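# Move one tray bottle upright into the crate's empty slot

## Task

Pick one of the bottles on the tray and set it standing upright in the single open slot of the crate. The remaining two bottles must stay upright on the tray. The job fails if the crate or the tray ends up tipped or shifted from where it was.

## Robot and tools

Robot: two six-joint arms, left_arm and right_arm, each ending in a two-finger parallel gripper whose fingers cannot fold. left_arm is on the +y side. Calibrated bases in the scene frame: left_arm at (+0.057, +0.528, +0.213) m, right_arm at (+0.031, -0.446, +0.213) m, both with quat_wxyz (+1.000, 0, 0, -0.018). A camera stand sits behind the arms.

Frames: the scene frame has its origin at table-top height, halfway between the nominal bases, +z up, +x out over the table. Hand poses, velocities, targets and wrist-camera poses are given in each arm's own base frame; fixed cameras and the table use the scene frame. On the gripper, +z is the direction the fingers point and they open and close along its y axis. end_effector_position is the spot between the pads when shut; fingertips extend about 33 mm past it (only about 9 mm when wide open). Reported poses can be off by a few centimetres.

The row: every moving command is a row of 20 numbers, always both arms. Numbers 1-10 are left_arm: x, y, z (metres, absolute position in that arm's base frame), qw, qx, qy, qz (absolute orientation, w first), then gripper position, force_limit, speed. Numbers 11-20 are the same ten for right_arm. The three gripper numbers lie in [-1, 1]. position +1 is 140 mm open, about -0.8 is pads touching, -1 closes until blocked. speed sets finger travel rate (about 30 mm/s at -1, 140 at 0, 250 at +1). force_limit sets squeeze (slow close on a narrow part: about 14 N at -1, 40 N at 0, 58 N at +1); faster closes squeeze much harder. Both start at +1. To keep an arm still, resend the exact pose from the latest result plus its previous gripper numbers; to hold an orientation, repeat the same quaternion in every row.

execute_actions(actions, cameras): actions is a list of actions; each action is a list of up to 15 rows, one per 1/30 s step, the last row repeating if fewer. A target more than 0.6 m from the gripper along any gripper axis is refused. Each step the controller limits the commanded pose to 70 mm and 16 degrees from the measured one, so check the "Hand target" line and send the rest next time. An empty actions list returns all camera images and full state.

move(target, speed, blend, stop_force, zero, blocking, cameras): drives each gripper in a straight line toward target, which is one 20-number row or a list of up to 15 rows (waypoints). speed is the path's top speed in m/s, 0.002 to 2, default 0.25 (turning up to twice that in rad/s); one value or one per waypoint. blend (m) rounds corners between waypoints; 0 stops at each. stop_force (N, 10 to 80, shared by both arms) ends an arm's path when it feels that much push along its direction of travel; use it only slowly, not while the gripper rotates, and leave it out when backing away from a contact. zero (default true) re-zeroes the force reading before the move. blocking=false returns after about 0.5 s while motion continues; not allowed with stop_force. Paths ignore obstacles and the other arm and may lag or overshoot. Moves are capped at 10 s. The result adds a "move:" line: done, off_target, moving, held or fault, plus limits such as paced or held. Avoid paths passing near an arm's own base.

wait(seconds 0 to 10): let time pass holding commands. stop(): brakes a running move. zoom_image(camera, region [x0, y0, x1, y1] pixels, at most 504 by 504): magnifies part of a camera's latest image. clear_fault(arm: left_arm or right_arm): clears a reported torque or force fault. finished_scene(scene: current scene number, 1 to 3): ends the scene, irreversibly; do it only once the bottle stands in the slot without help.

Cameras (672x504): cam_head_left, cam_head_right, cam_high, cam_low, cam_left_wrist, cam_right_wrist; pass names in cameras, ["all"] or [].

Results: object_status 0 moving, 1 blocked while opening, 2 blocked while closing (a grip), 3 reached command or pads met (grip uncertain). position_measured is in counts: 3 open, about 75 is 100 mm, 139 is 60 mm, 200 is 20 mm, 230 pads together. To squeeze harder, raise force_limit and nudge position (-1 to -0.98); to soften, reopen and close slowly. Results also give joint positions, joint torques, external joint torques and a flange force along gripper axes, all noisy. "within noise" means the arm is still.

Hazards: an outside force of 144 N or joint contact torques at the limits (waist/shoulder 323, elbow 152, wrist joints 42.7 N m) stop the arm until clear_fault. Arms are stiff, so commanding even slightly into a firm surface can fault. A MOTOR HOT line warns of overheating from holding loads or straining. Don't drop the bottle, release it while moving, knock over the other two, bump or tilt the crate or tray, let anything leave the table, or let the arms or grippers press on each other. Expect occasional small pushes on loose objects.

Each tool is called after "Request:" as a command line: name --argument value for each argument, lists and objects as JSON in quotes; but a table of rows of numbers goes row by row, as --pt "numbers of a row", without its own name.

## Session

Request:
execute_actions --actions '[]'

Scene clock: 0.00 s.
left_arm: end_effector_position=(+0.4371, -0.2487, +0.0381) position_measured=3 object_status=3 end_effector_quat_wxyz=(-0.486, +0.487, +0.594, +0.416) | right_arm: end_effector_position=(+0.5121, +0.0228, +0.1792) position_measured=3 object_status=3 end_effector_quat_wxyz=(-0.014, +0.957, -0.291, +0.013)
Joint positions: left_arm=[-0.903 0.828 1.753 0.511 1.883 -1.325] | right_arm=[-0.037 0.01 2.047 0.024 1.053 2.113]
Joint velocities: within noise
Joint torques (N m): no reading
External joint torques (N m): no reading
Flange force (N): no reading
Hand target: left_arm +0.4371, -0.2487, +0.0381; -0.486, +0.487, +0.594, +0.416 | right_arm +0.5121, +0.0228, +0.1792; -0.014, +0.957, -0.291, +0.013
Tool commands: left_gripper/position=+1.0 left_gripper/force_limit=+1.0 left_gripper/speed=+1.0 right_gripper/position=+1.0 right_gripper/force_limit=+1.0 right_gripper/speed=+1.0

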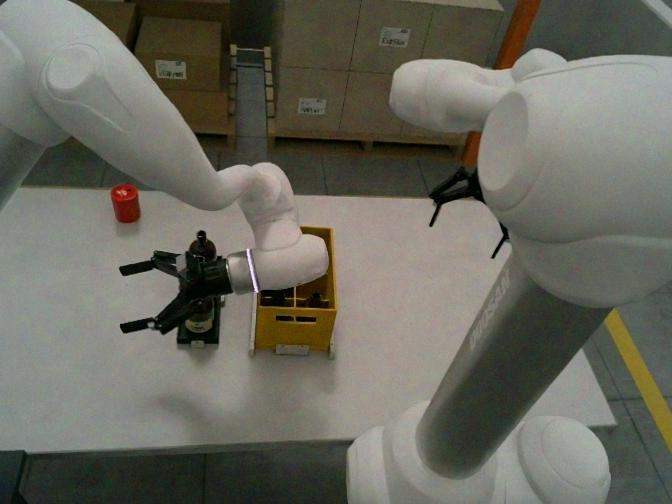

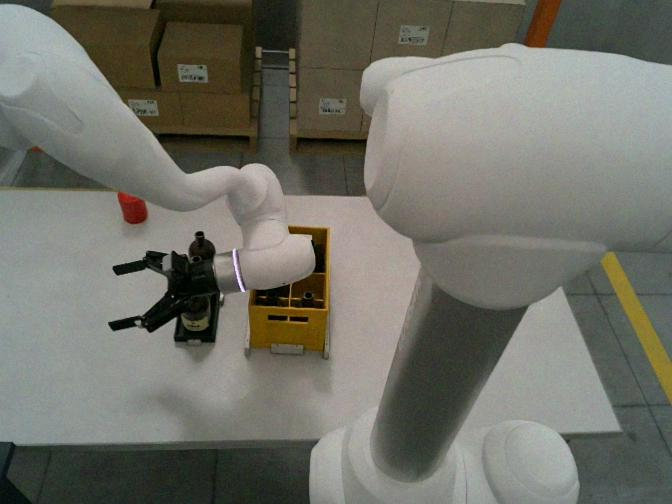

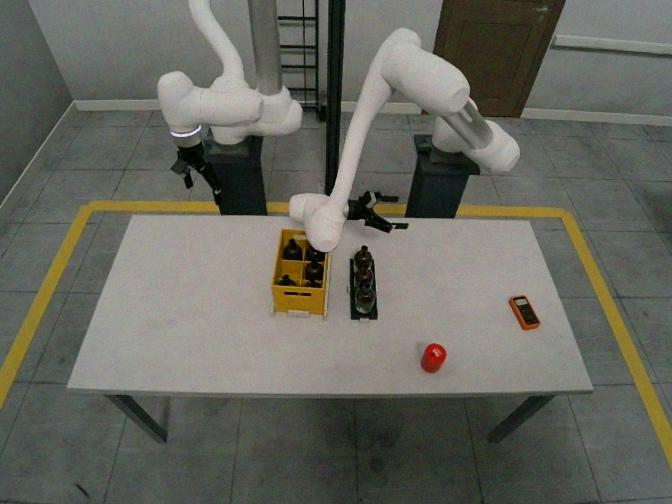

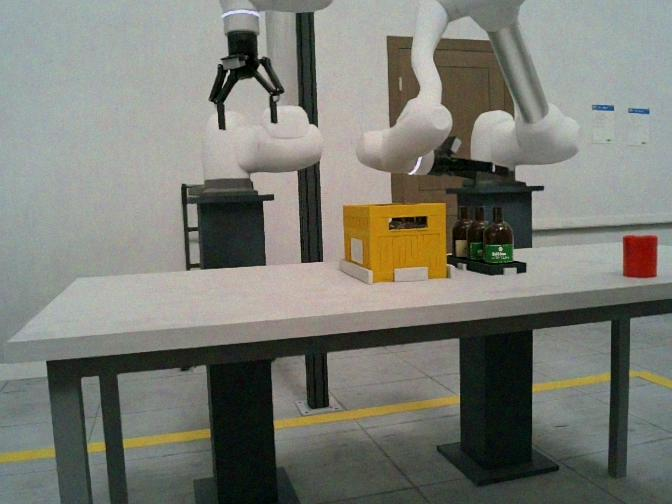

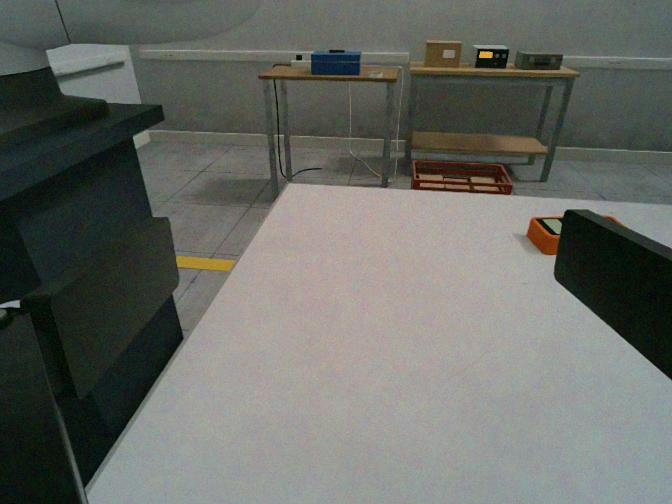

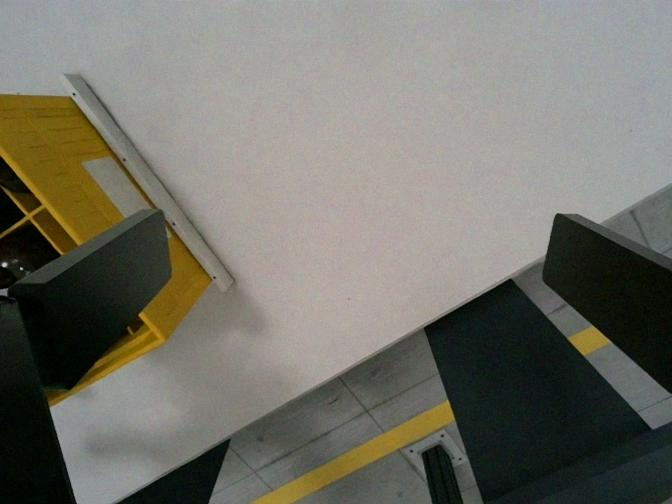

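Request:
move --pt "0.42 -0.28 0.30 -0.486 0.487 0.594 0.416 1 1 1 0.5121 0.0228 0.1792 -0.014 0.957 -0.291 0.013 1 1 1" --pt "0.40 -0.30 0.36 0 0.7071 0.7071 0 1 1 1 0.5121 0.0228 0.1792 -0.014 0.957 -0.291 0.013 1 1 1" --speed 0.6 --blend 0.05 --cameras '["all"]'

Scene clock: 18.20 s.
left_arm: end_effector_position=(+0.4000, -0.3000, +0.3600) position_measured=3 object_status=3 end_effector_quat_wxyz=(+0.000, +0.707, +0.707, +0.000) | right_arm: end_effector_position=(+0.5121, +0.0228, +0.1792) position_measured=3 object_status=3 end_effector_quat_wxyz=(-0.014, +0.957, -0.291, +0.013)
Joint positions: left_arm=[-0.713 -0.088 1.798 0 1.432 -0.713] | right_arm=[-0.036 0.009 2.047 0.023 1.053 2.114]
Joint torques (N m): left_arm=[1.69 -31.02 -43.08 4.16 0.05 0.03] | right_arm=[-1.14 -44.52 -34.84 3.75 -0.38 0.56]
External joint torques (N m): left_arm=[-1.8 -1.34 1.49 0.15 -0.03 -0.03] | right_arm=[1.24 6.61 -2.09 0.05 0.24 -0.56]
Flange force (N): left_arm=[-0.1 -5.9 2.1] | right_arm=[10.7 -9.2 3.2]
Hand target: left_arm +0.4000, -0.3000, +0.3600; +0.000, +0.707, +0.707, +0.000 | right_arm +0.5121, +0.0228, +0.1792; -0.014, +0.957, -0.291, +0.013
Off the commanded pose: left_arm 0.000 m, 0 deg | right_arm 0.000 m, 0 deg.
move: done; limits=paced

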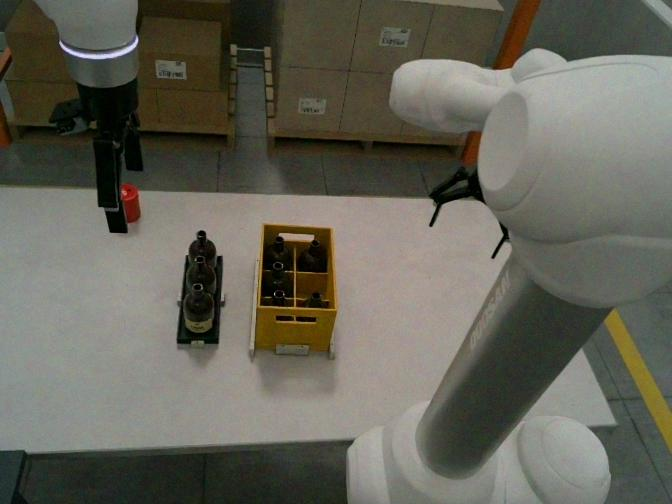

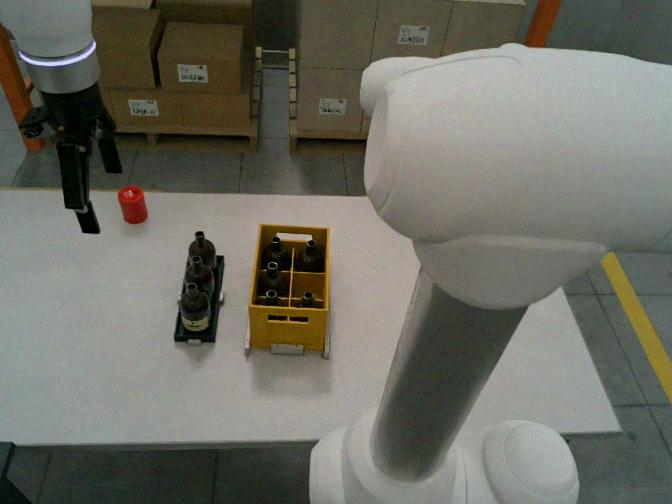

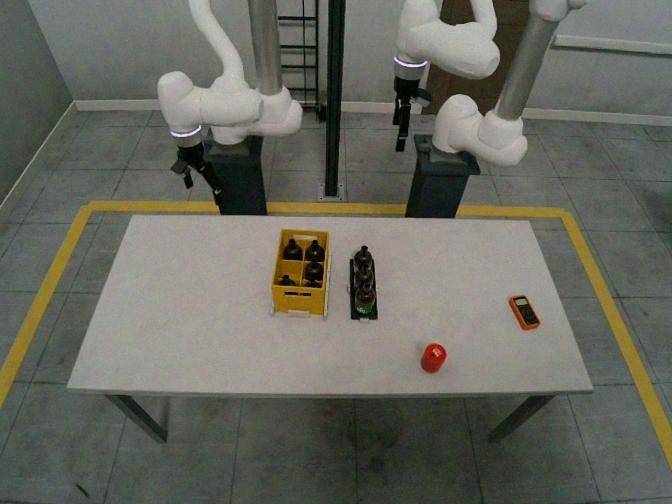

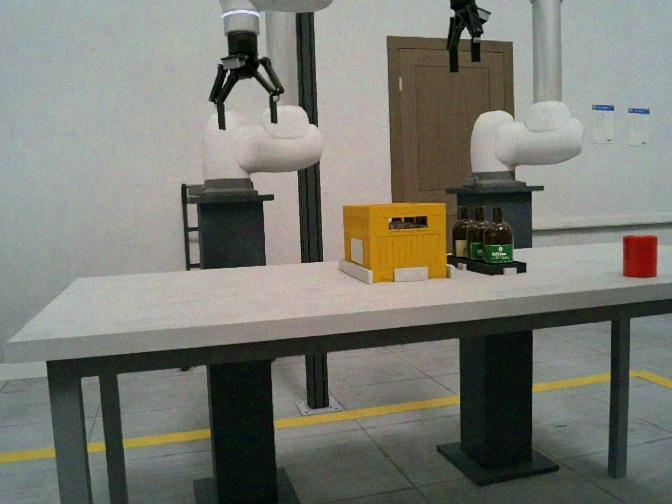

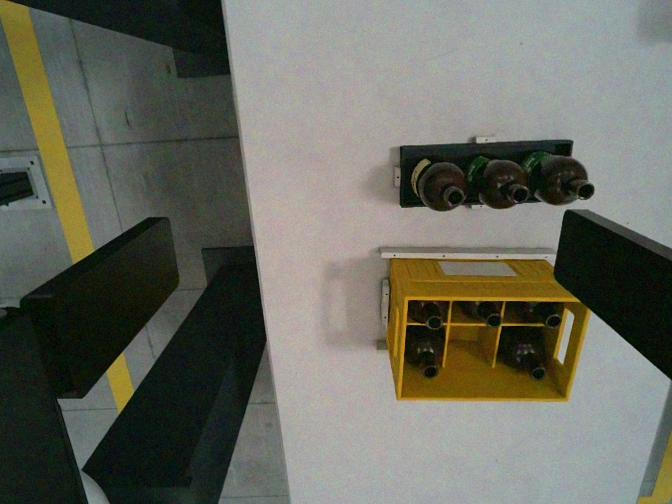

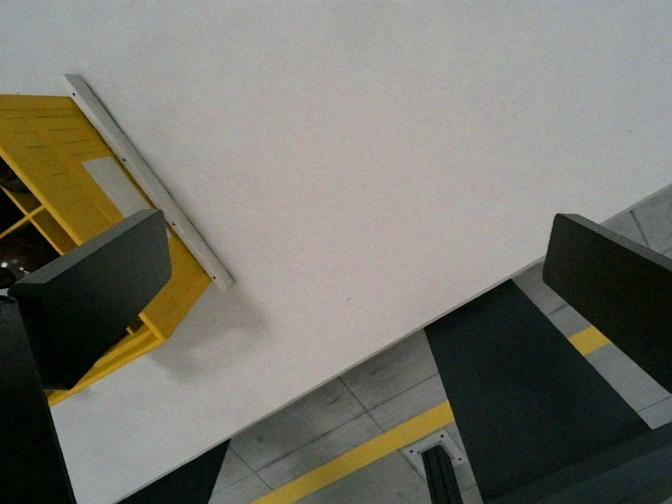

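Request:
move --target '[0.545,-0.308,0.22,0,0.6943,0.7197,0,-0.2,-1,0,0.5121,0.0228,0.1792,-0.014,0.957,-0.291,0.013,1,1,1]' --speed 0.5 --cameras '["cam_left_wrist","cam_head_right","cam_low"]'

Scene clock: 48.77 s.
left_arm: end_effector_position=(+0.5450, -0.3080, +0.2201) position_measured=154 object_status=3 end_effector_quat_wxyz=(+0.000, +0.694, +0.720, +0.000) | right_arm: end_effector_position=(+0.5121, +0.0228, +0.1792) position_measured=3 object_status=3 end_effector_quat_wxyz=(-0.014, +0.957, -0.291, +0.013)
Joint positions: left_arm=[-0.57 0.174 1.783 0 1.184 -0.605] | right_arm=[-0.036 0.009 2.047 0.023 1.053 2.114]
Joint torques (N m): left_arm=[0.69 -57.17 -40.52 3.88 0.02 0.08] | right_arm=[-1.27 -44.81 -34.76 3.78 -0.4 0.51]
External joint torques (N m): left_arm=[-0.79 0.2 1.49 0.16 -0.01 -0.08] | right_arm=[1.29 7 -2.03 0 0.27 -0.52]
Flange force (N): left_arm=[0.1 -2.9 1.9] | right_arm=[11.0 -9.7 3.6]
Hand target: left_arm +0.5450, -0.3080, +0.2200; +0.000, +0.694, +0.720, +0.000 | right_arm +0.5121, +0.0228, +0.1792; -0.014, +0.957, -0.291, +0.013
Off the commanded pose: left_arm 0.000 m, 0 deg | right_arm 0.000 m, 0 deg.
move: done; limits=paced
Images, in order (width x height): cam_head_right 672x504, cam_low 672x504, cam_left_wrist 672x504.

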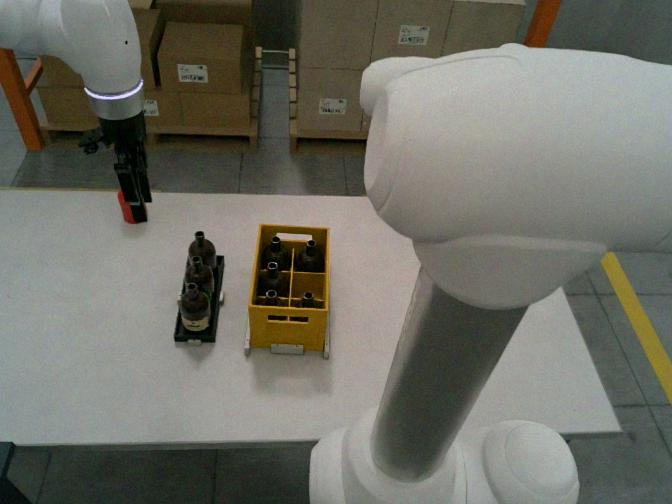

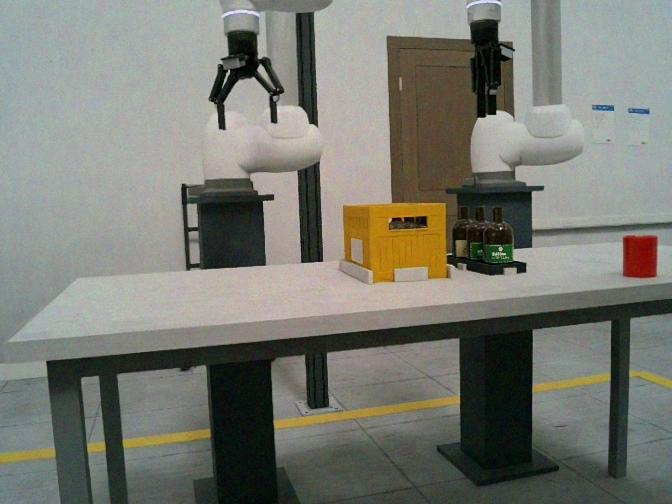

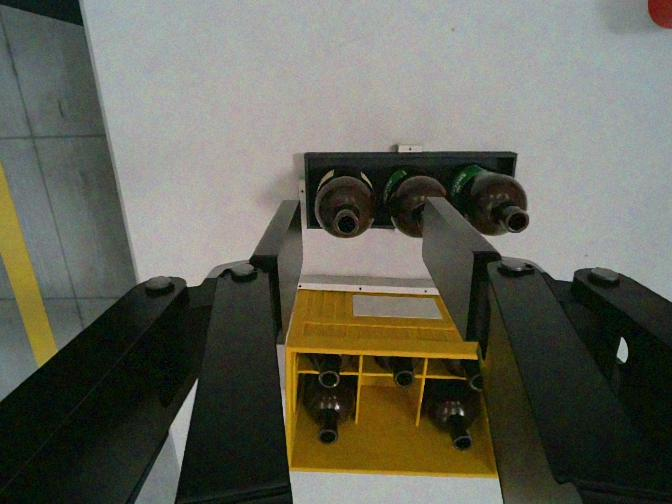

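Request:
move --target '[0.539,-0.356,0.04,0,0.6943,0.7197,0,-0.2,-1,0,0.5121,0.0228,0.1792,-0.014,0.957,-0.291,0.013,1,1,1]' --speed 0.3 --cameras '["cam_left_wrist","cam_head_right","cam_head_left","cam_low"]'

Scene clock: 76.83 s.
left_arm: end_effector_position=(+0.5390, -0.3560, +0.0401) position_measured=154 object_status=3 end_effector_quat_wxyz=(+0.000, +0.694, +0.720, +0.000) | right_arm: end_effector_position=(+0.5121, +0.0228, +0.1792) position_measured=3 object_status=3 end_effector_quat_wxyz=(-0.014, +0.957, -0.291, +0.013)
Joint positions: left_arm=[-0.637 0.359 1.913 0 0.87 -0.673] | right_arm=[-0.036 0.009 2.047 0.023 1.053 2.114]
Joint torques (N m): left_arm=[0.83 -66.29 -33.69 3.14 -0.09 0.01] | right_arm=[-1.17 -44.72 -34.74 3.76 -0.37 0.5]
External joint torques (N m): left_arm=[-0.92 -2.47 1.27 0.22 0.09 -0.01] | right_arm=[1.01 7.2 -2.06 0.02 0.24 -0.5]
Flange force (N): left_arm=[2.2 -5.5 -2.0] | right_arm=[11.5 -9.4 3.8]
Hand target: left_arm +0.5390, -0.3560, +0.0400; +0.000, +0.694, +0.720, +0.000 | right_arm +0.5121, +0.0228, +0.1792; -0.014, +0.957, -0.291, +0.013
Off the commanded pose: left_arm 0.000 m, 0 deg | right_arm 0.000 m, 0 deg.
move: done
Images, in order (width x height): cam_head_left 672x504, cam_head_right 672x504, cam_low 672x504, cam_left_wrist 672x504.

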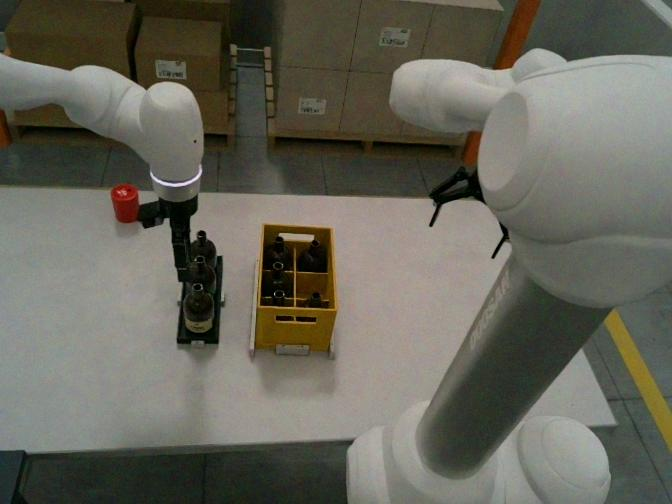

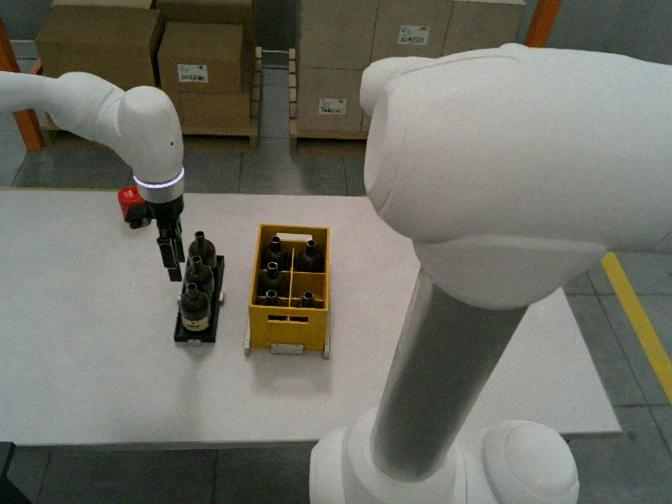

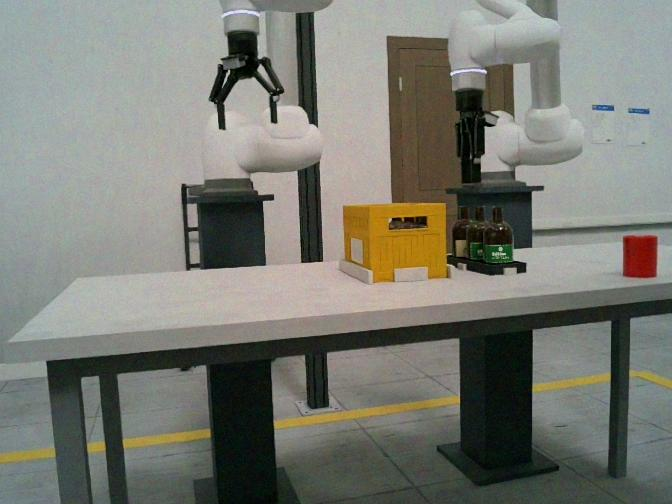

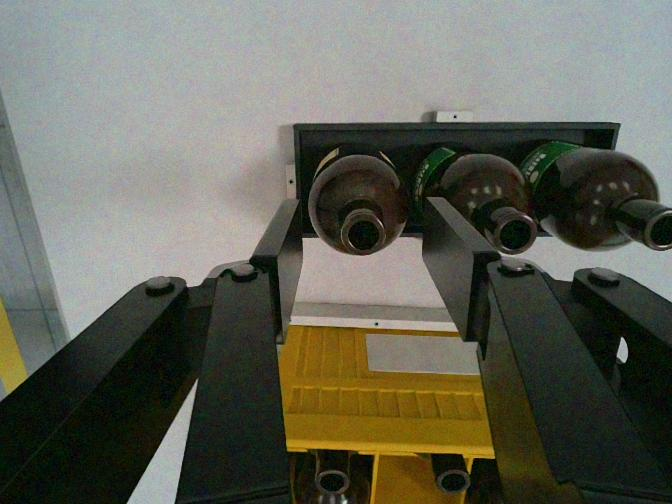

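Request:
move --pt "0.541 -0.374 0.01 0 0.6943 0.7197 0 -0.2 -1 0 0.5121 0.0228 0.1792 -0.014 0.957 -0.291 0.013 1 1 1" --pt "0.541 -0.374 -0.04 0 0.6943 0.7197 0 -0.2 -1 0 0.5121 0.0228 0.1792 -0.014 0.957 -0.291 0.013 1 1 1" --speed 0.12 --blend 0.01 --cameras '["cam_left_wrist","cam_low"]'

Scene clock: 87.27 s.
left_arm: end_effector_position=(+0.5410, -0.3740, -0.0399) position_measured=154 object_status=3 end_effector_quat_wxyz=(+0.000, +0.694, +0.720, +0.000) | right_arm: end_effector_position=(+0.5121, +0.0228, +0.1792) position_measured=3 object_status=3 end_effector_quat_wxyz=(-0.014, +0.957, -0.291, +0.013)
Joint positions: left_arm=[-0.657 0.469 1.933 0 0.739 -0.693] | right_arm=[-0.036 0.009 2.047 0.023 1.053 2.114]
Joint torques (N m): left_arm=[1.47 -72.41 -29.98 2.82 -0.19 0] | right_arm=[-1.32 -44.64 -34.81 3.75 -0.37 0.54]
External joint torques (N m): left_arm=[-1.57 -2.84 1.57 0.12 0.21 0] | right_arm=[1.26 6.76 -1.92 0.03 0.25 -0.54]
Flange force (N): left_arm=[1.9 -6.6 -3.3] | right_arm=[10.6 -9.2 3.5]
Hand target: left_arm +0.5410, -0.3740, -0.0400; +0.000, +0.694, +0.720, +0.000 | right_arm +0.5121, +0.0228, +0.1792; -0.014, +0.957, -0.291, +0.013
Off the commanded pose: left_arm 0.000 m, 0 deg | right_arm 0.000 m, 0 deg.
move: done
Images, in order (width x height): cam_low 672x504, cam_left_wrist 672x504.

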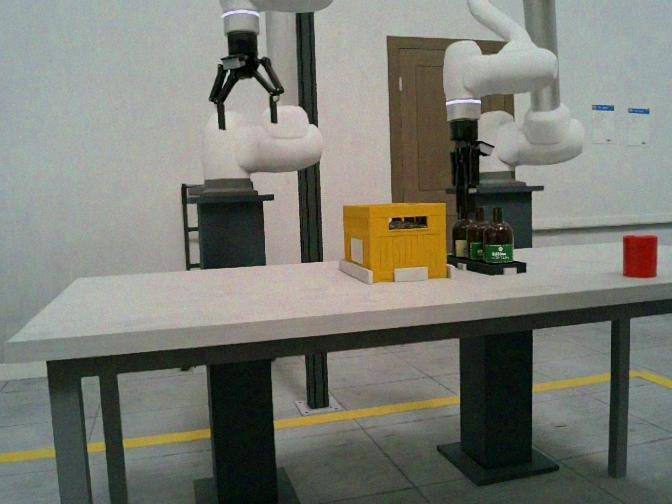

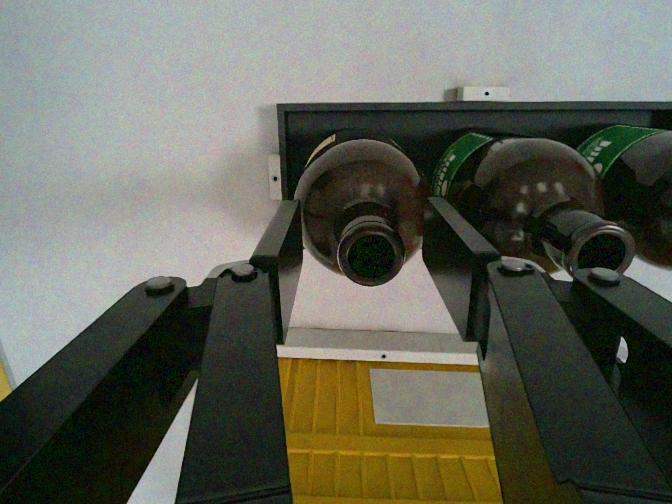

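Request:
move --pt "0.544 -0.379 -0.058 0 0.6943 0.7197 0 -0.2 -1 0 0.5121 0.0228 0.1792 -0.014 0.957 -0.291 0.013 1 1 1" --pt "0.544 -0.379 -0.058 0 0.6943 0.7197 0 -1 0 -1 0.5121 0.0228 0.1792 -0.014 0.957 -0.291 0.013 1 1 1" --speed 0.1 --cameras '["cam_left_wrist"]'

Request:
wait --seconds 1

Scene clock: 95.27 s.
left_arm: end_effector_position=(+0.5440, -0.3790, -0.0580) position_measured=182 object_status=0 end_effector_quat_wxyz=(+0.000, +0.694, +0.720, +0.000) | right_arm: end_effector_position=(+0.5121, +0.0228, +0.1792) position_measured=3 object_status=3 end_effector_quat_wxyz=(-0.014, +0.957, -0.291, +0.013)
Joint positions: left_arm=[-0.661 0.498 1.93 0 0.714 -0.696] | right_arm=[-0.036 0.009 2.047 0.023 1.053 2.114]
Joint torques (N m): left_arm=[2.07 -58.89 -21.71 2.95 -1.02 0.05] | right_arm=[-1.35 -44.7 -34.7 3.74 -0.38 0.54]
External joint torques (N m): left_arm=[-2.25 -18.19 -5.9 -0.1 1.03 -0.05] | right_arm=[1.32 6.6 -2.33 0.07 0.24 -0.54]
Flange force (N): left_arm=[1.9 -8.3 -27.6] | right_arm=[10.9 -9.6 2.9]
Hand target: left_arm +0.5440, -0.3790, -0.0580; +0.000, +0.694, +0.720, +0.000 | right_arm +0.5121, +0.0228, +0.1792; -0.014, +0.957, -0.291, +0.013
Off the commanded pose: left_arm 0.000 m, 0 deg | right_arm 0.000 m, 0 deg.
move: done
Images, in order (width x height): cam_left_wrist 672x504.

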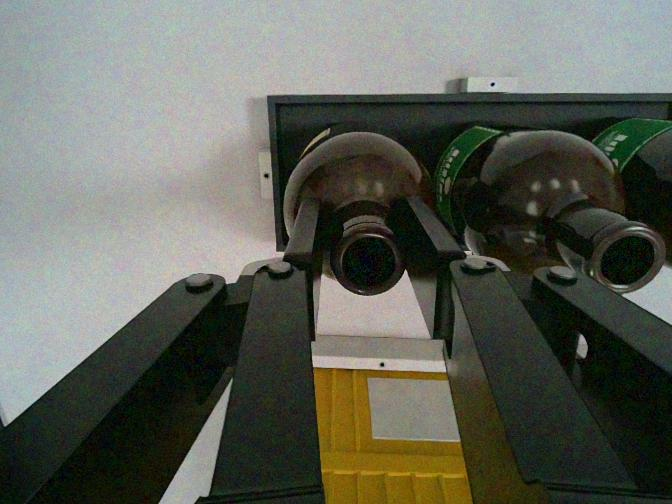

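Scene clock: 96.27 s.
left_arm: end_effector_position=(+0.5440, -0.3790, -0.0580) position_measured=182 object_status=2 end_effector_quat_wxyz=(+0.000, +0.694, +0.720, +0.000) | right_arm: end_effector_position=(+0.5121, +0.0228, +0.1792) position_measured=3 object_status=3 end_effector_quat_wxyz=(-0.014, +0.957, -0.291, +0.013)
Joint positions: left_arm=[-0.661 0.498 1.93 0 0.714 -0.696] | right_arm=[-0.036 0.009 2.047 0.023 1.053 2.114]
Joint torques (N m): left_arm=[2 -57.68 -21.6 3.03 -1 -0.01] | right_arm=[-1.3 -44.57 -34.74 3.74 -0.37 0.54]
External joint torques (N m): left_arm=[-2.12 -19.33 -5.93 -0.18 1.02 0.01] | right_arm=[1.36 6.46 -2.28 0.07 0.23 -0.55]
Flange force (N): left_arm=[2.8 -9.1 -29.1] | right_arm=[10.6 -9.5 2.9]
Hand target: left_arm +0.5440, -0.3790, -0.0580; +0.000, +0.694, +0.720, +0.000 | right_arm +0.5121, +0.0228, +0.1792; -0.014, +0.957, -0.291, +0.013
Tool commands: left_gripper/position=-1.0 left_gripper/force_limit=+0.0 left_gripper/speed=-1.0 right_gripper/position=+1.0 right_gripper/force_limit=+1.0 right_gripper/speed=+1.0
Off the commanded pose: left_arm 0.000 m, 0 deg | right_arm 0.000 m, 0 deg.
wait: 1.00 s; at rest by 0.17 s

Request:
move --pt "0.544 -0.379 -0.058 0 0.6943 0.7197 0 -0.3 -1 -0.6 0.5121 0.0228 0.1792 -0.014 0.957 -0.291 0.013 1 1 1" --pt "0.545 -0.382 -0.042 0 0.6943 0.7197 0 -0.3 -1 -0.6 0.5121 0.0228 0.1792 -0.014 0.957 -0.291 0.013 1 1 1" --pt "0.545 -0.382 -0.042 0 0.6943 0.7197 0 -1 0 -1 0.5121 0.0228 0.1792 -0.014 0.957 -0.291 0.013 1 1 1" --speed 0.1

Request:
wait --seconds 1 --cameras '["cam_left_wrist"]'

Scene clock: 104.80 s.
left_arm: end_effector_position=(+0.5450, -0.3820, -0.0420) position_measured=194 object_status=0 end_effector_quat_wxyz=(+0.000, +0.694, +0.720, +0.000) | right_arm: end_effector_position=(+0.5121, +0.0228, +0.1792) position_measured=3 object_status=3 end_effector_quat_wxyz=(-0.014, +0.957, -0.291, +0.013)
Joint positions: left_arm=[-0.663 0.48 1.918 0 0.743 -0.699] | right_arm=[-0.036 0.009 2.047 0.023 1.053 2.114]
Joint torques (N m): left_arm=[1.52 -71.73 -29.41 3.09 -0.5 0.06] | right_arm=[-1.2 -44.89 -34.7 3.74 -0.39 0.54]
External joint torques (N m): left_arm=[-1.71 -4.64 0.86 -0.13 0.51 -0.06] | right_arm=[1.23 7 -2.3 0.07 0.25 -0.54]
Flange force (N): left_arm=[2.0 -7.1 -6.4] | right_arm=[11.4 -9.8 3.3]
Hand target: left_arm +0.5450, -0.3820, -0.0420; +0.000, +0.694, +0.720, +0.000 | right_arm +0.5121, +0.0228, +0.1792; -0.014, +0.957, -0.291, +0.013
Off the commanded pose: left_arm 0.000 m, 0 deg | right_arm 0.000 m, 0 deg.
move: done

Scene clock: 105.80 s.
left_arm: end_effector_position=(+0.5450, -0.3820, -0.0420) position_measured=194 object_status=2 end_effector_quat_wxyz=(+0.000, +0.694, +0.720, +0.000) | right_arm: end_effector_position=(+0.5121, +0.0228, +0.1792) position_measured=3 object_status=3 end_effector_quat_wxyz=(-0.014, +0.957, -0.291, +0.013)
Joint positions: left_arm=[-0.663 0.481 1.918 0 0.743 -0.699] | right_arm=[-0.036 0.009 2.047 0.023 1.053 2.114]
Joint torques (N m): left_arm=[1.81 -71.36 -29.54 3.04 -0.47 0.12] | right_arm=[-1.11 -44.65 -34.68 3.74 -0.36 0.53]
External joint torques (N m): left_arm=[-1.86 -5 1.13 -0.09 0.5 -0.12] | right_arm=[1.21 6.76 -2.18 0.05 0.23 -0.54]
Flange force (N): left_arm=[2.3 -8.0 -6.7] | right_arm=[11.0 -9.4 3.3]
Hand target: left_arm +0.5450, -0.3820, -0.0420; +0.000, +0.694, +0.720, +0.000 | right_arm +0.5121, +0.0228, +0.1792; -0.014, +0.957, -0.291, +0.013
Tool commands: left_gripper/position=-1.0 left_gripper/force_limit=+0.0 left_gripper/speed=-1.0 right_gripper/position=+1.0 right_gripper/force_limit=+1.0 right_gripper/speed=+1.0
Off the commanded pose: left_arm 0.000 m, 0 deg | right_arm 0.000 m, 0 deg.
wait: 1.00 s; at rest by 0.17 s
Images, in order (width x height): cam_left_wrist 672x504.

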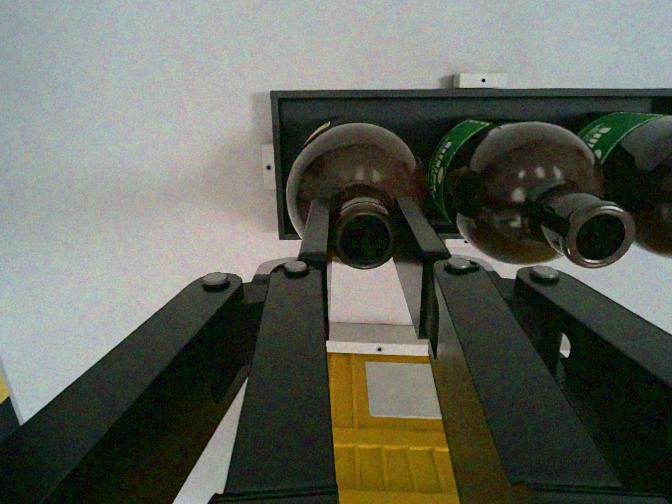

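Request:
move --pt "0.545 -0.382 0.17 0 0.6943 0.7197 0 -1 0 -1 0.5121 0.0228 0.1792 -0.014 0.957 -0.291 0.013 1 1 1" --pt "0.613 -0.62 0.18 0 0.6943 0.7197 0 -1 0 -1 0.5121 0.0228 0.1792 -0.014 0.957 -0.291 0.013 1 1 1" --speed '[0.2,0.25]' --blend 0.03 --cameras '["cam_left_wrist","cam_head_left","cam_head_right","cam_low","cam_high","cam_right_wrist"]'

Scene clock: 127.00 s.
left_arm: end_effector_position=(+0.6130, -0.6200, +0.1800) position_measured=194 object_status=2 end_effector_quat_wxyz=(+0.000, +0.694, +0.720, +0.000) | right_arm: end_effector_position=(+0.5121, +0.0228, +0.1792) position_measured=3 object_status=3 end_effector_quat_wxyz=(-0.014, +0.957, -0.291, +0.013)
Joint positions: left_arm=[-0.831 0.573 1.291 0 1.278 -0.867] | right_arm=[-0.036 0.009 2.047 0.023 1.053 2.114]
Joint torques (N m): left_arm=[0.69 -95.35 -43.52 3.95 0.03 0.06] | right_arm=[-1.22 -44.68 -34.76 3.74 -0.38 0.53]
External joint torques (N m): left_arm=[-0.85 -1.02 3.26 0.2 -0.01 -0.06] | right_arm=[1.12 6.62 -2.17 0.05 0.25 -0.53]
Flange force (N): left_arm=[6.8 -7.7 3.1] | right_arm=[10.9 -9.2 3.1]
Hand target: left_arm +0.6130, -0.6200, +0.1800; +0.000, +0.694, +0.720, +0.000 | right_arm +0.5121, +0.0228, +0.1792; -0.014, +0.957, -0.291, +0.013
Off the commanded pose: left_arm 0.000 m, 0 deg | right_arm 0.000 m, 0 deg.
move: done

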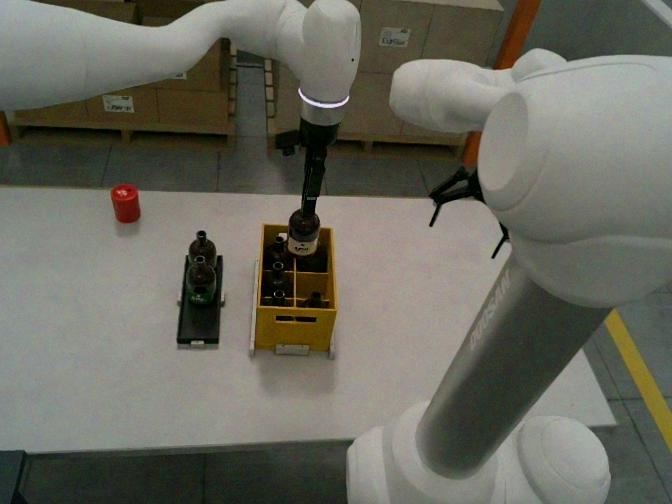

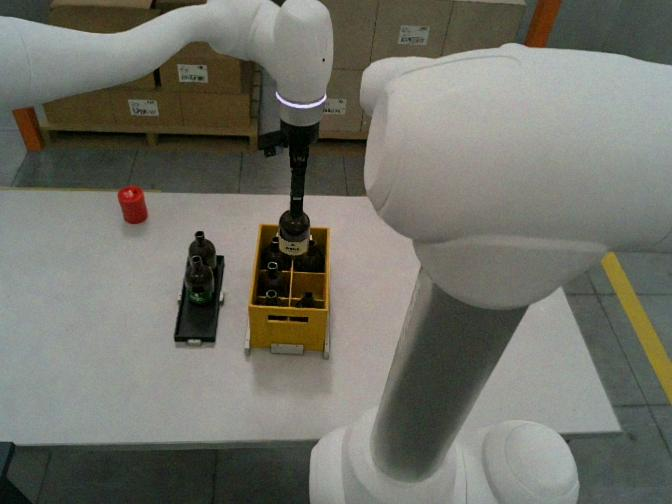

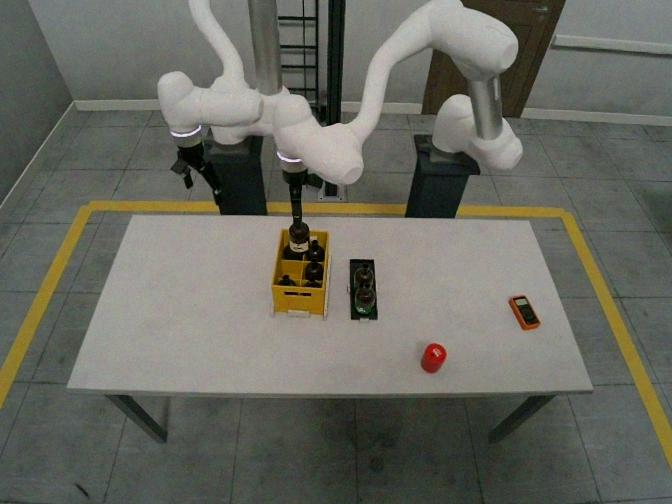

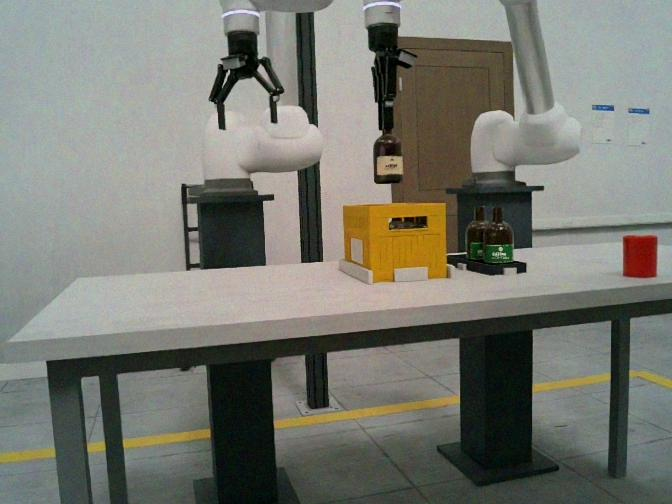

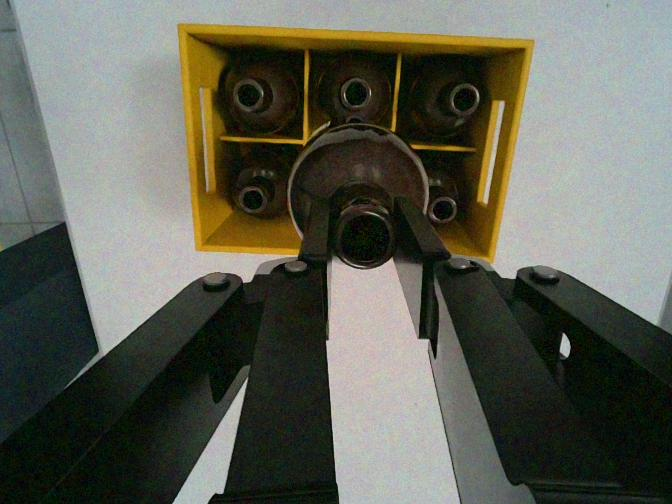

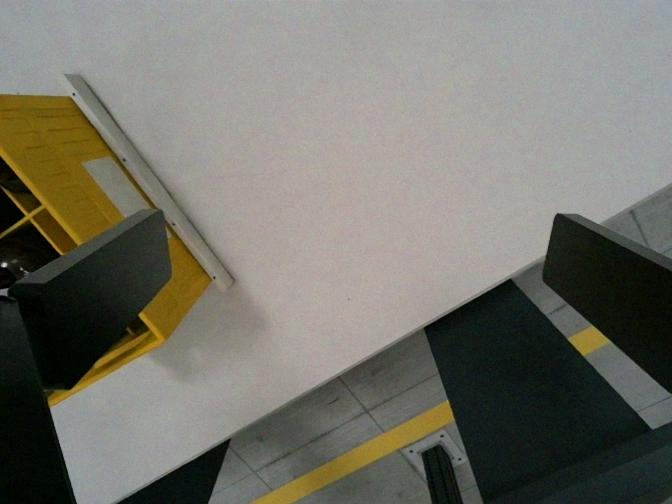

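Request:
move --target '[0.606,-0.638,0.15,0,0.6943,0.7197,0,-1,0,-1,0.5121,0.0228,0.1792,-0.014,0.957,-0.291,0.013,1,1,1]' --speed 0.15 --cameras '["cam_left_wrist","cam_head_left","cam_head_right","cam_high"]'

Request:
zoom_image --camera "cam_head_right" --region '[220, 180, 360, 370]'

Request:
zoom_image --camera "cam_high" --region '[240, 190, 370, 330]'

Scene clock: 144.10 s.
left_arm: end_effector_position=(+0.6060, -0.6380, +0.1501) position_measured=194 object_status=2 end_effector_quat_wxyz=(+0.000, +0.694, +0.720, +0.000) | right_arm: end_effector_position=(+0.5121, +0.0228, +0.1792) position_measured=3 object_status=3 end_effector_quat_wxyz=(-0.014, +0.957, -0.291, +0.013)
Joint positions: left_arm=[-0.85 0.601 1.3 0 1.24 -0.886] | right_arm=[-0.036 0.009 2.047 0.023 1.053 2.114]
Joint torques (N m): left_arm=[1.8 -97.38 -43.03 4 -0.04 0.09] | right_arm=[-1.15 -44.74 -34.75 3.76 -0.36 0.56]
External joint torques (N m): left_arm=[-1.96 -0.98 3.3 0.12 0.07 -0.09] | right_arm=[1.03 6.71 -2.4 0.05 0.21 -0.56]
Flange force (N): left_arm=[6.2 -8.6 2.6] | right_arm=[11.4 -9.3 3.0]
Hand target: left_arm +0.6060, -0.6380, +0.1500; +0.000, +0.694, +0.720, +0.000 | right_arm +0.5121, +0.0228, +0.1792; -0.014, +0.957, -0.291, +0.013
Off the commanded pose: left_arm 0.000 m, 0 deg | right_arm 0.000 m, 0 deg.
move: done
Images, in order (width x height): cam_head_left 672x504, cam_head_right 672x504, cam_high 672x504, cam_left_wrist 672x504.

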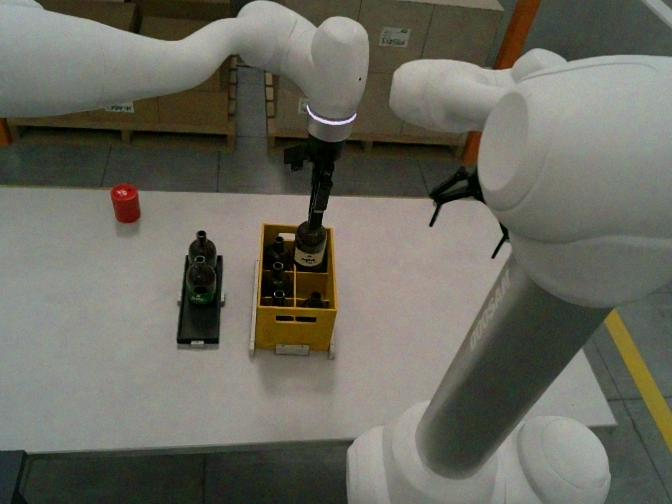

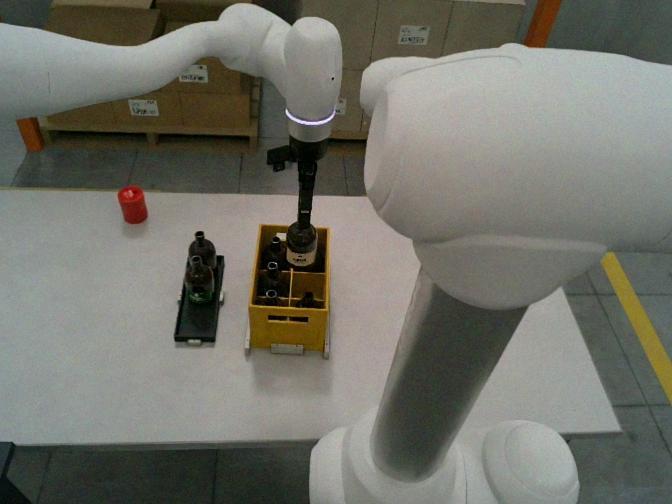

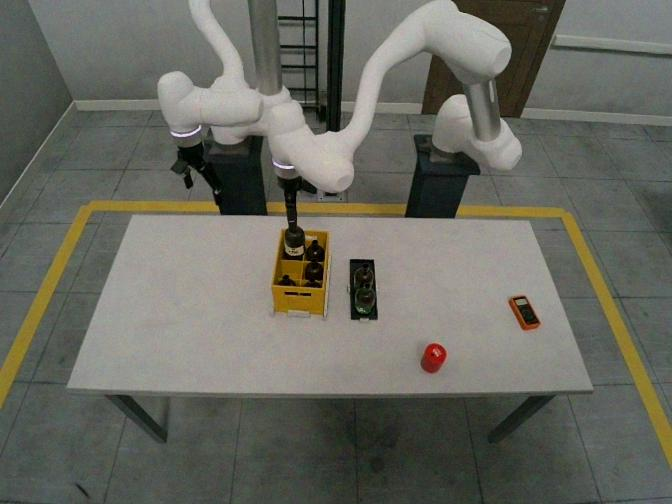

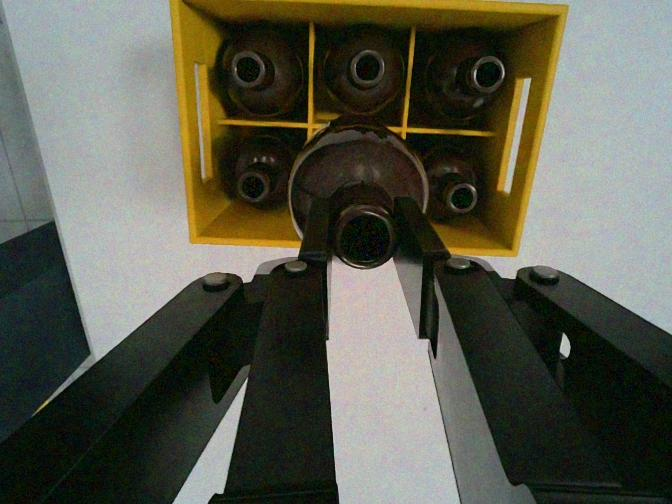

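Scaled by 2.653.

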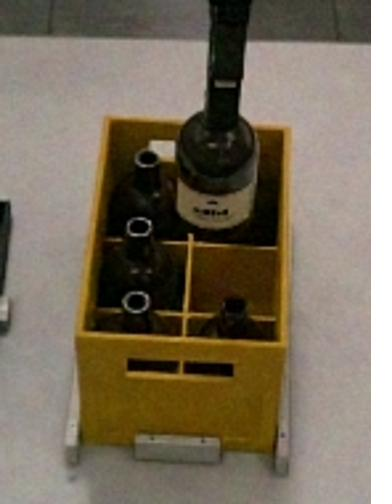

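Scaled by 3.600.

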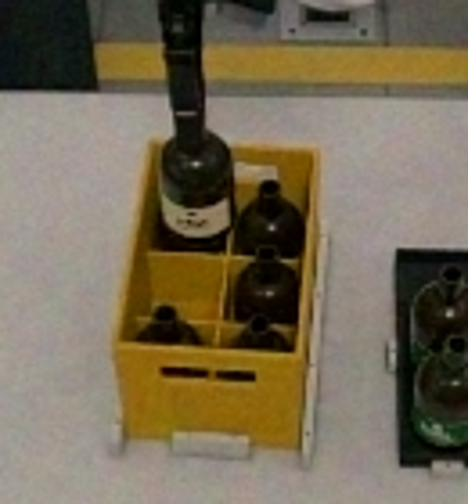

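Request:
move --target '[0.606,-0.642,0.06,0,0.6943,0.7197,0,-1,0,-1,0.5121,0.0228,0.1792,-0.014,0.957,-0.291,0.013,1,1,1]' --speed 0.06 --stop_force 12 --cameras '["cam_left_wrist"]'

Scene clock: 157.07 s.
left_arm: end_effector_position=(+0.6060, -0.6420, +0.0600) position_measured=194 object_status=2 end_effector_quat_wxyz=(+0.000, +0.694, +0.720, +0.000) | right_arm: end_effector_position=(+0.5121, +0.0228, +0.1792) position_measured=3 object_status=3 end_effector_quat_wxyz=(-0.014, +0.957, -0.291, +0.013)
Joint positions: left_arm=[-0.853 0.663 1.369 0 1.11 -0.889] | right_arm=[-0.036 0.009 2.047 0.023 1.053 2.114]
Joint torques (N m): left_arm=[1.61 -100.22 -40.5 3.74 0.05 0] | right_arm=[-1.36 -44.51 -34.66 3.75 -0.37 0.51]
External joint torques (N m): left_arm=[-1.73 -1.28 2.81 0.16 -0.02 0] | right_arm=[1.2 6.78 -2.25 0.04 0.24 -0.51]
Flange force (N): left_arm=[5.7 -7.6 1.1] | right_arm=[11.1 -9.5 3.2]
Hand target: left_arm +0.6060, -0.6420, +0.0600; +0.000, +0.694, +0.720, +0.000 | right_arm +0.5121, +0.0228, +0.1792; -0.014, +0.957, -0.291, +0.013
Off the commanded pose: left_arm 0.000 m, 0 deg | right_arm 0.000 m, 0 deg.
move: done
Images, in order (width x height): cam_left_wrist 672x504.

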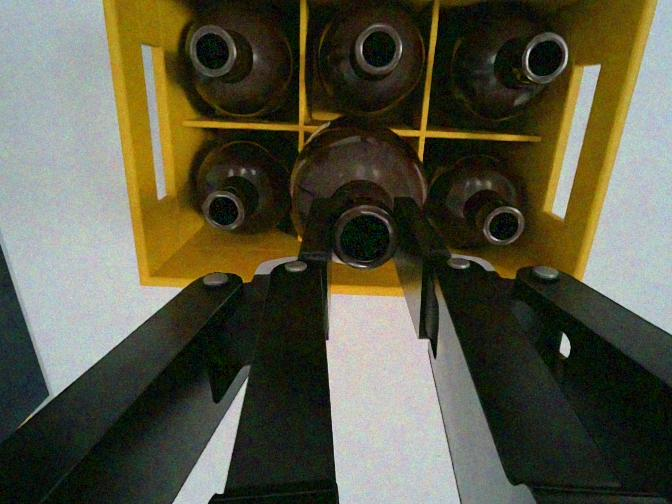

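Request:
move --pt "0.608 -0.650 0.045 0 0.6943 0.7197 0 -1 0 -1 0.5121 0.0228 0.1792 -0.014 0.957 -0.291 0.013 1 1 1" --pt "0.608 -0.650 -0.06 0 0.6943 0.7197 0 -1 0 -1 0.5121 0.0228 0.1792 -0.014 0.957 -0.291 0.013 1 1 1" --speed '[0.06,0.04]' --stop_force 12 --cameras '["cam_left_wrist","cam_head_right"]'

Scene clock: 166.63 s.
left_arm: end_effector_position=(+0.6078, -0.6495, +0.0462) position_measured=194 object_status=2 end_effector_quat_wxyz=(+0.000, +0.694, +0.720, +0.000) | right_arm: end_effector_position=(+0.5121, +0.0228, +0.1792) position_measured=3 object_status=3 end_effector_quat_wxyz=(-0.014, +0.957, -0.291, +0.013)
Joint positions: left_arm=[-0.857 0.683 1.361 0 1.097 -0.893] | right_arm=[-0.036 0.009 2.047 0.023 1.053 2.114]
Joint torques (N m): left_arm=[3.85 -76.04 -23.8 4.68 0.81 0.06] | right_arm=[-1.02 -44.55 -34.69 3.77 -0.39 0.51]
External joint torques (N m): left_arm=[-4.08 -26.55 -13.44 -0.82 -0.78 -0.06] | right_arm=[1.16 6.47 -2.1 0.02 0.27 -0.51]
Flange force (N): left_arm=[0.6 -6.7 -27.8] | right_arm=[10.5 -9.1 3.0]
Hand target: left_arm +0.6079, -0.6495, +0.0461; +0.000, +0.694, +0.720, +0.000 | right_arm +0.5121, +0.0228, +0.1792; -0.014, +0.957, -0.291, +0.013
Off the commanded pose: left_arm 0.106 m, 0 deg | right_arm 0.000 m, 0 deg.
move: contact (left_arm); path passed 0 of 2 targets
Images, in order (width x height): cam_head_right 672x504, cam_left_wrist 672x504.

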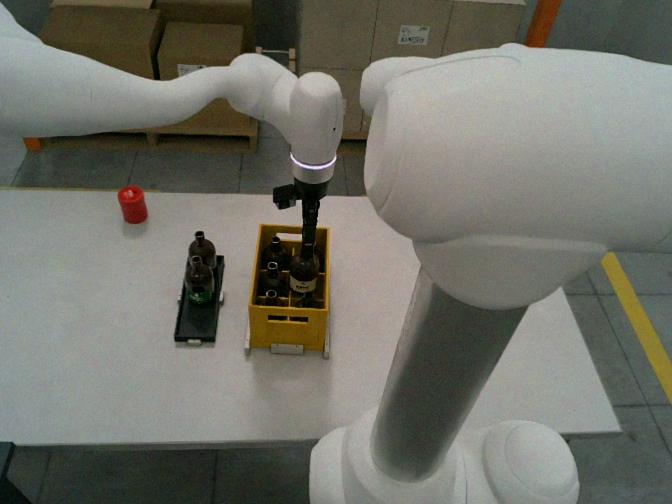

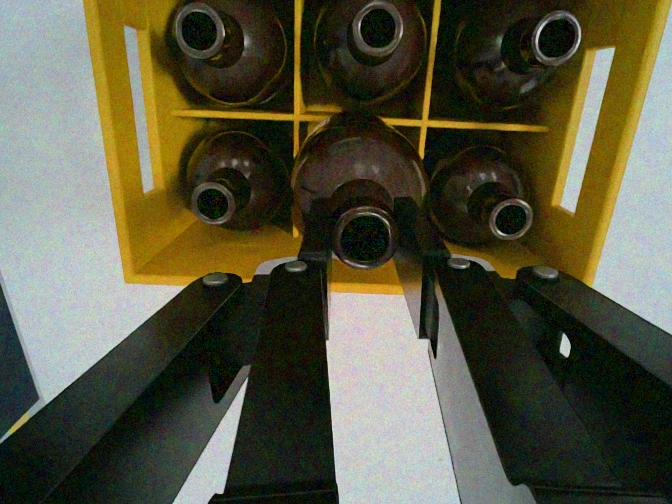

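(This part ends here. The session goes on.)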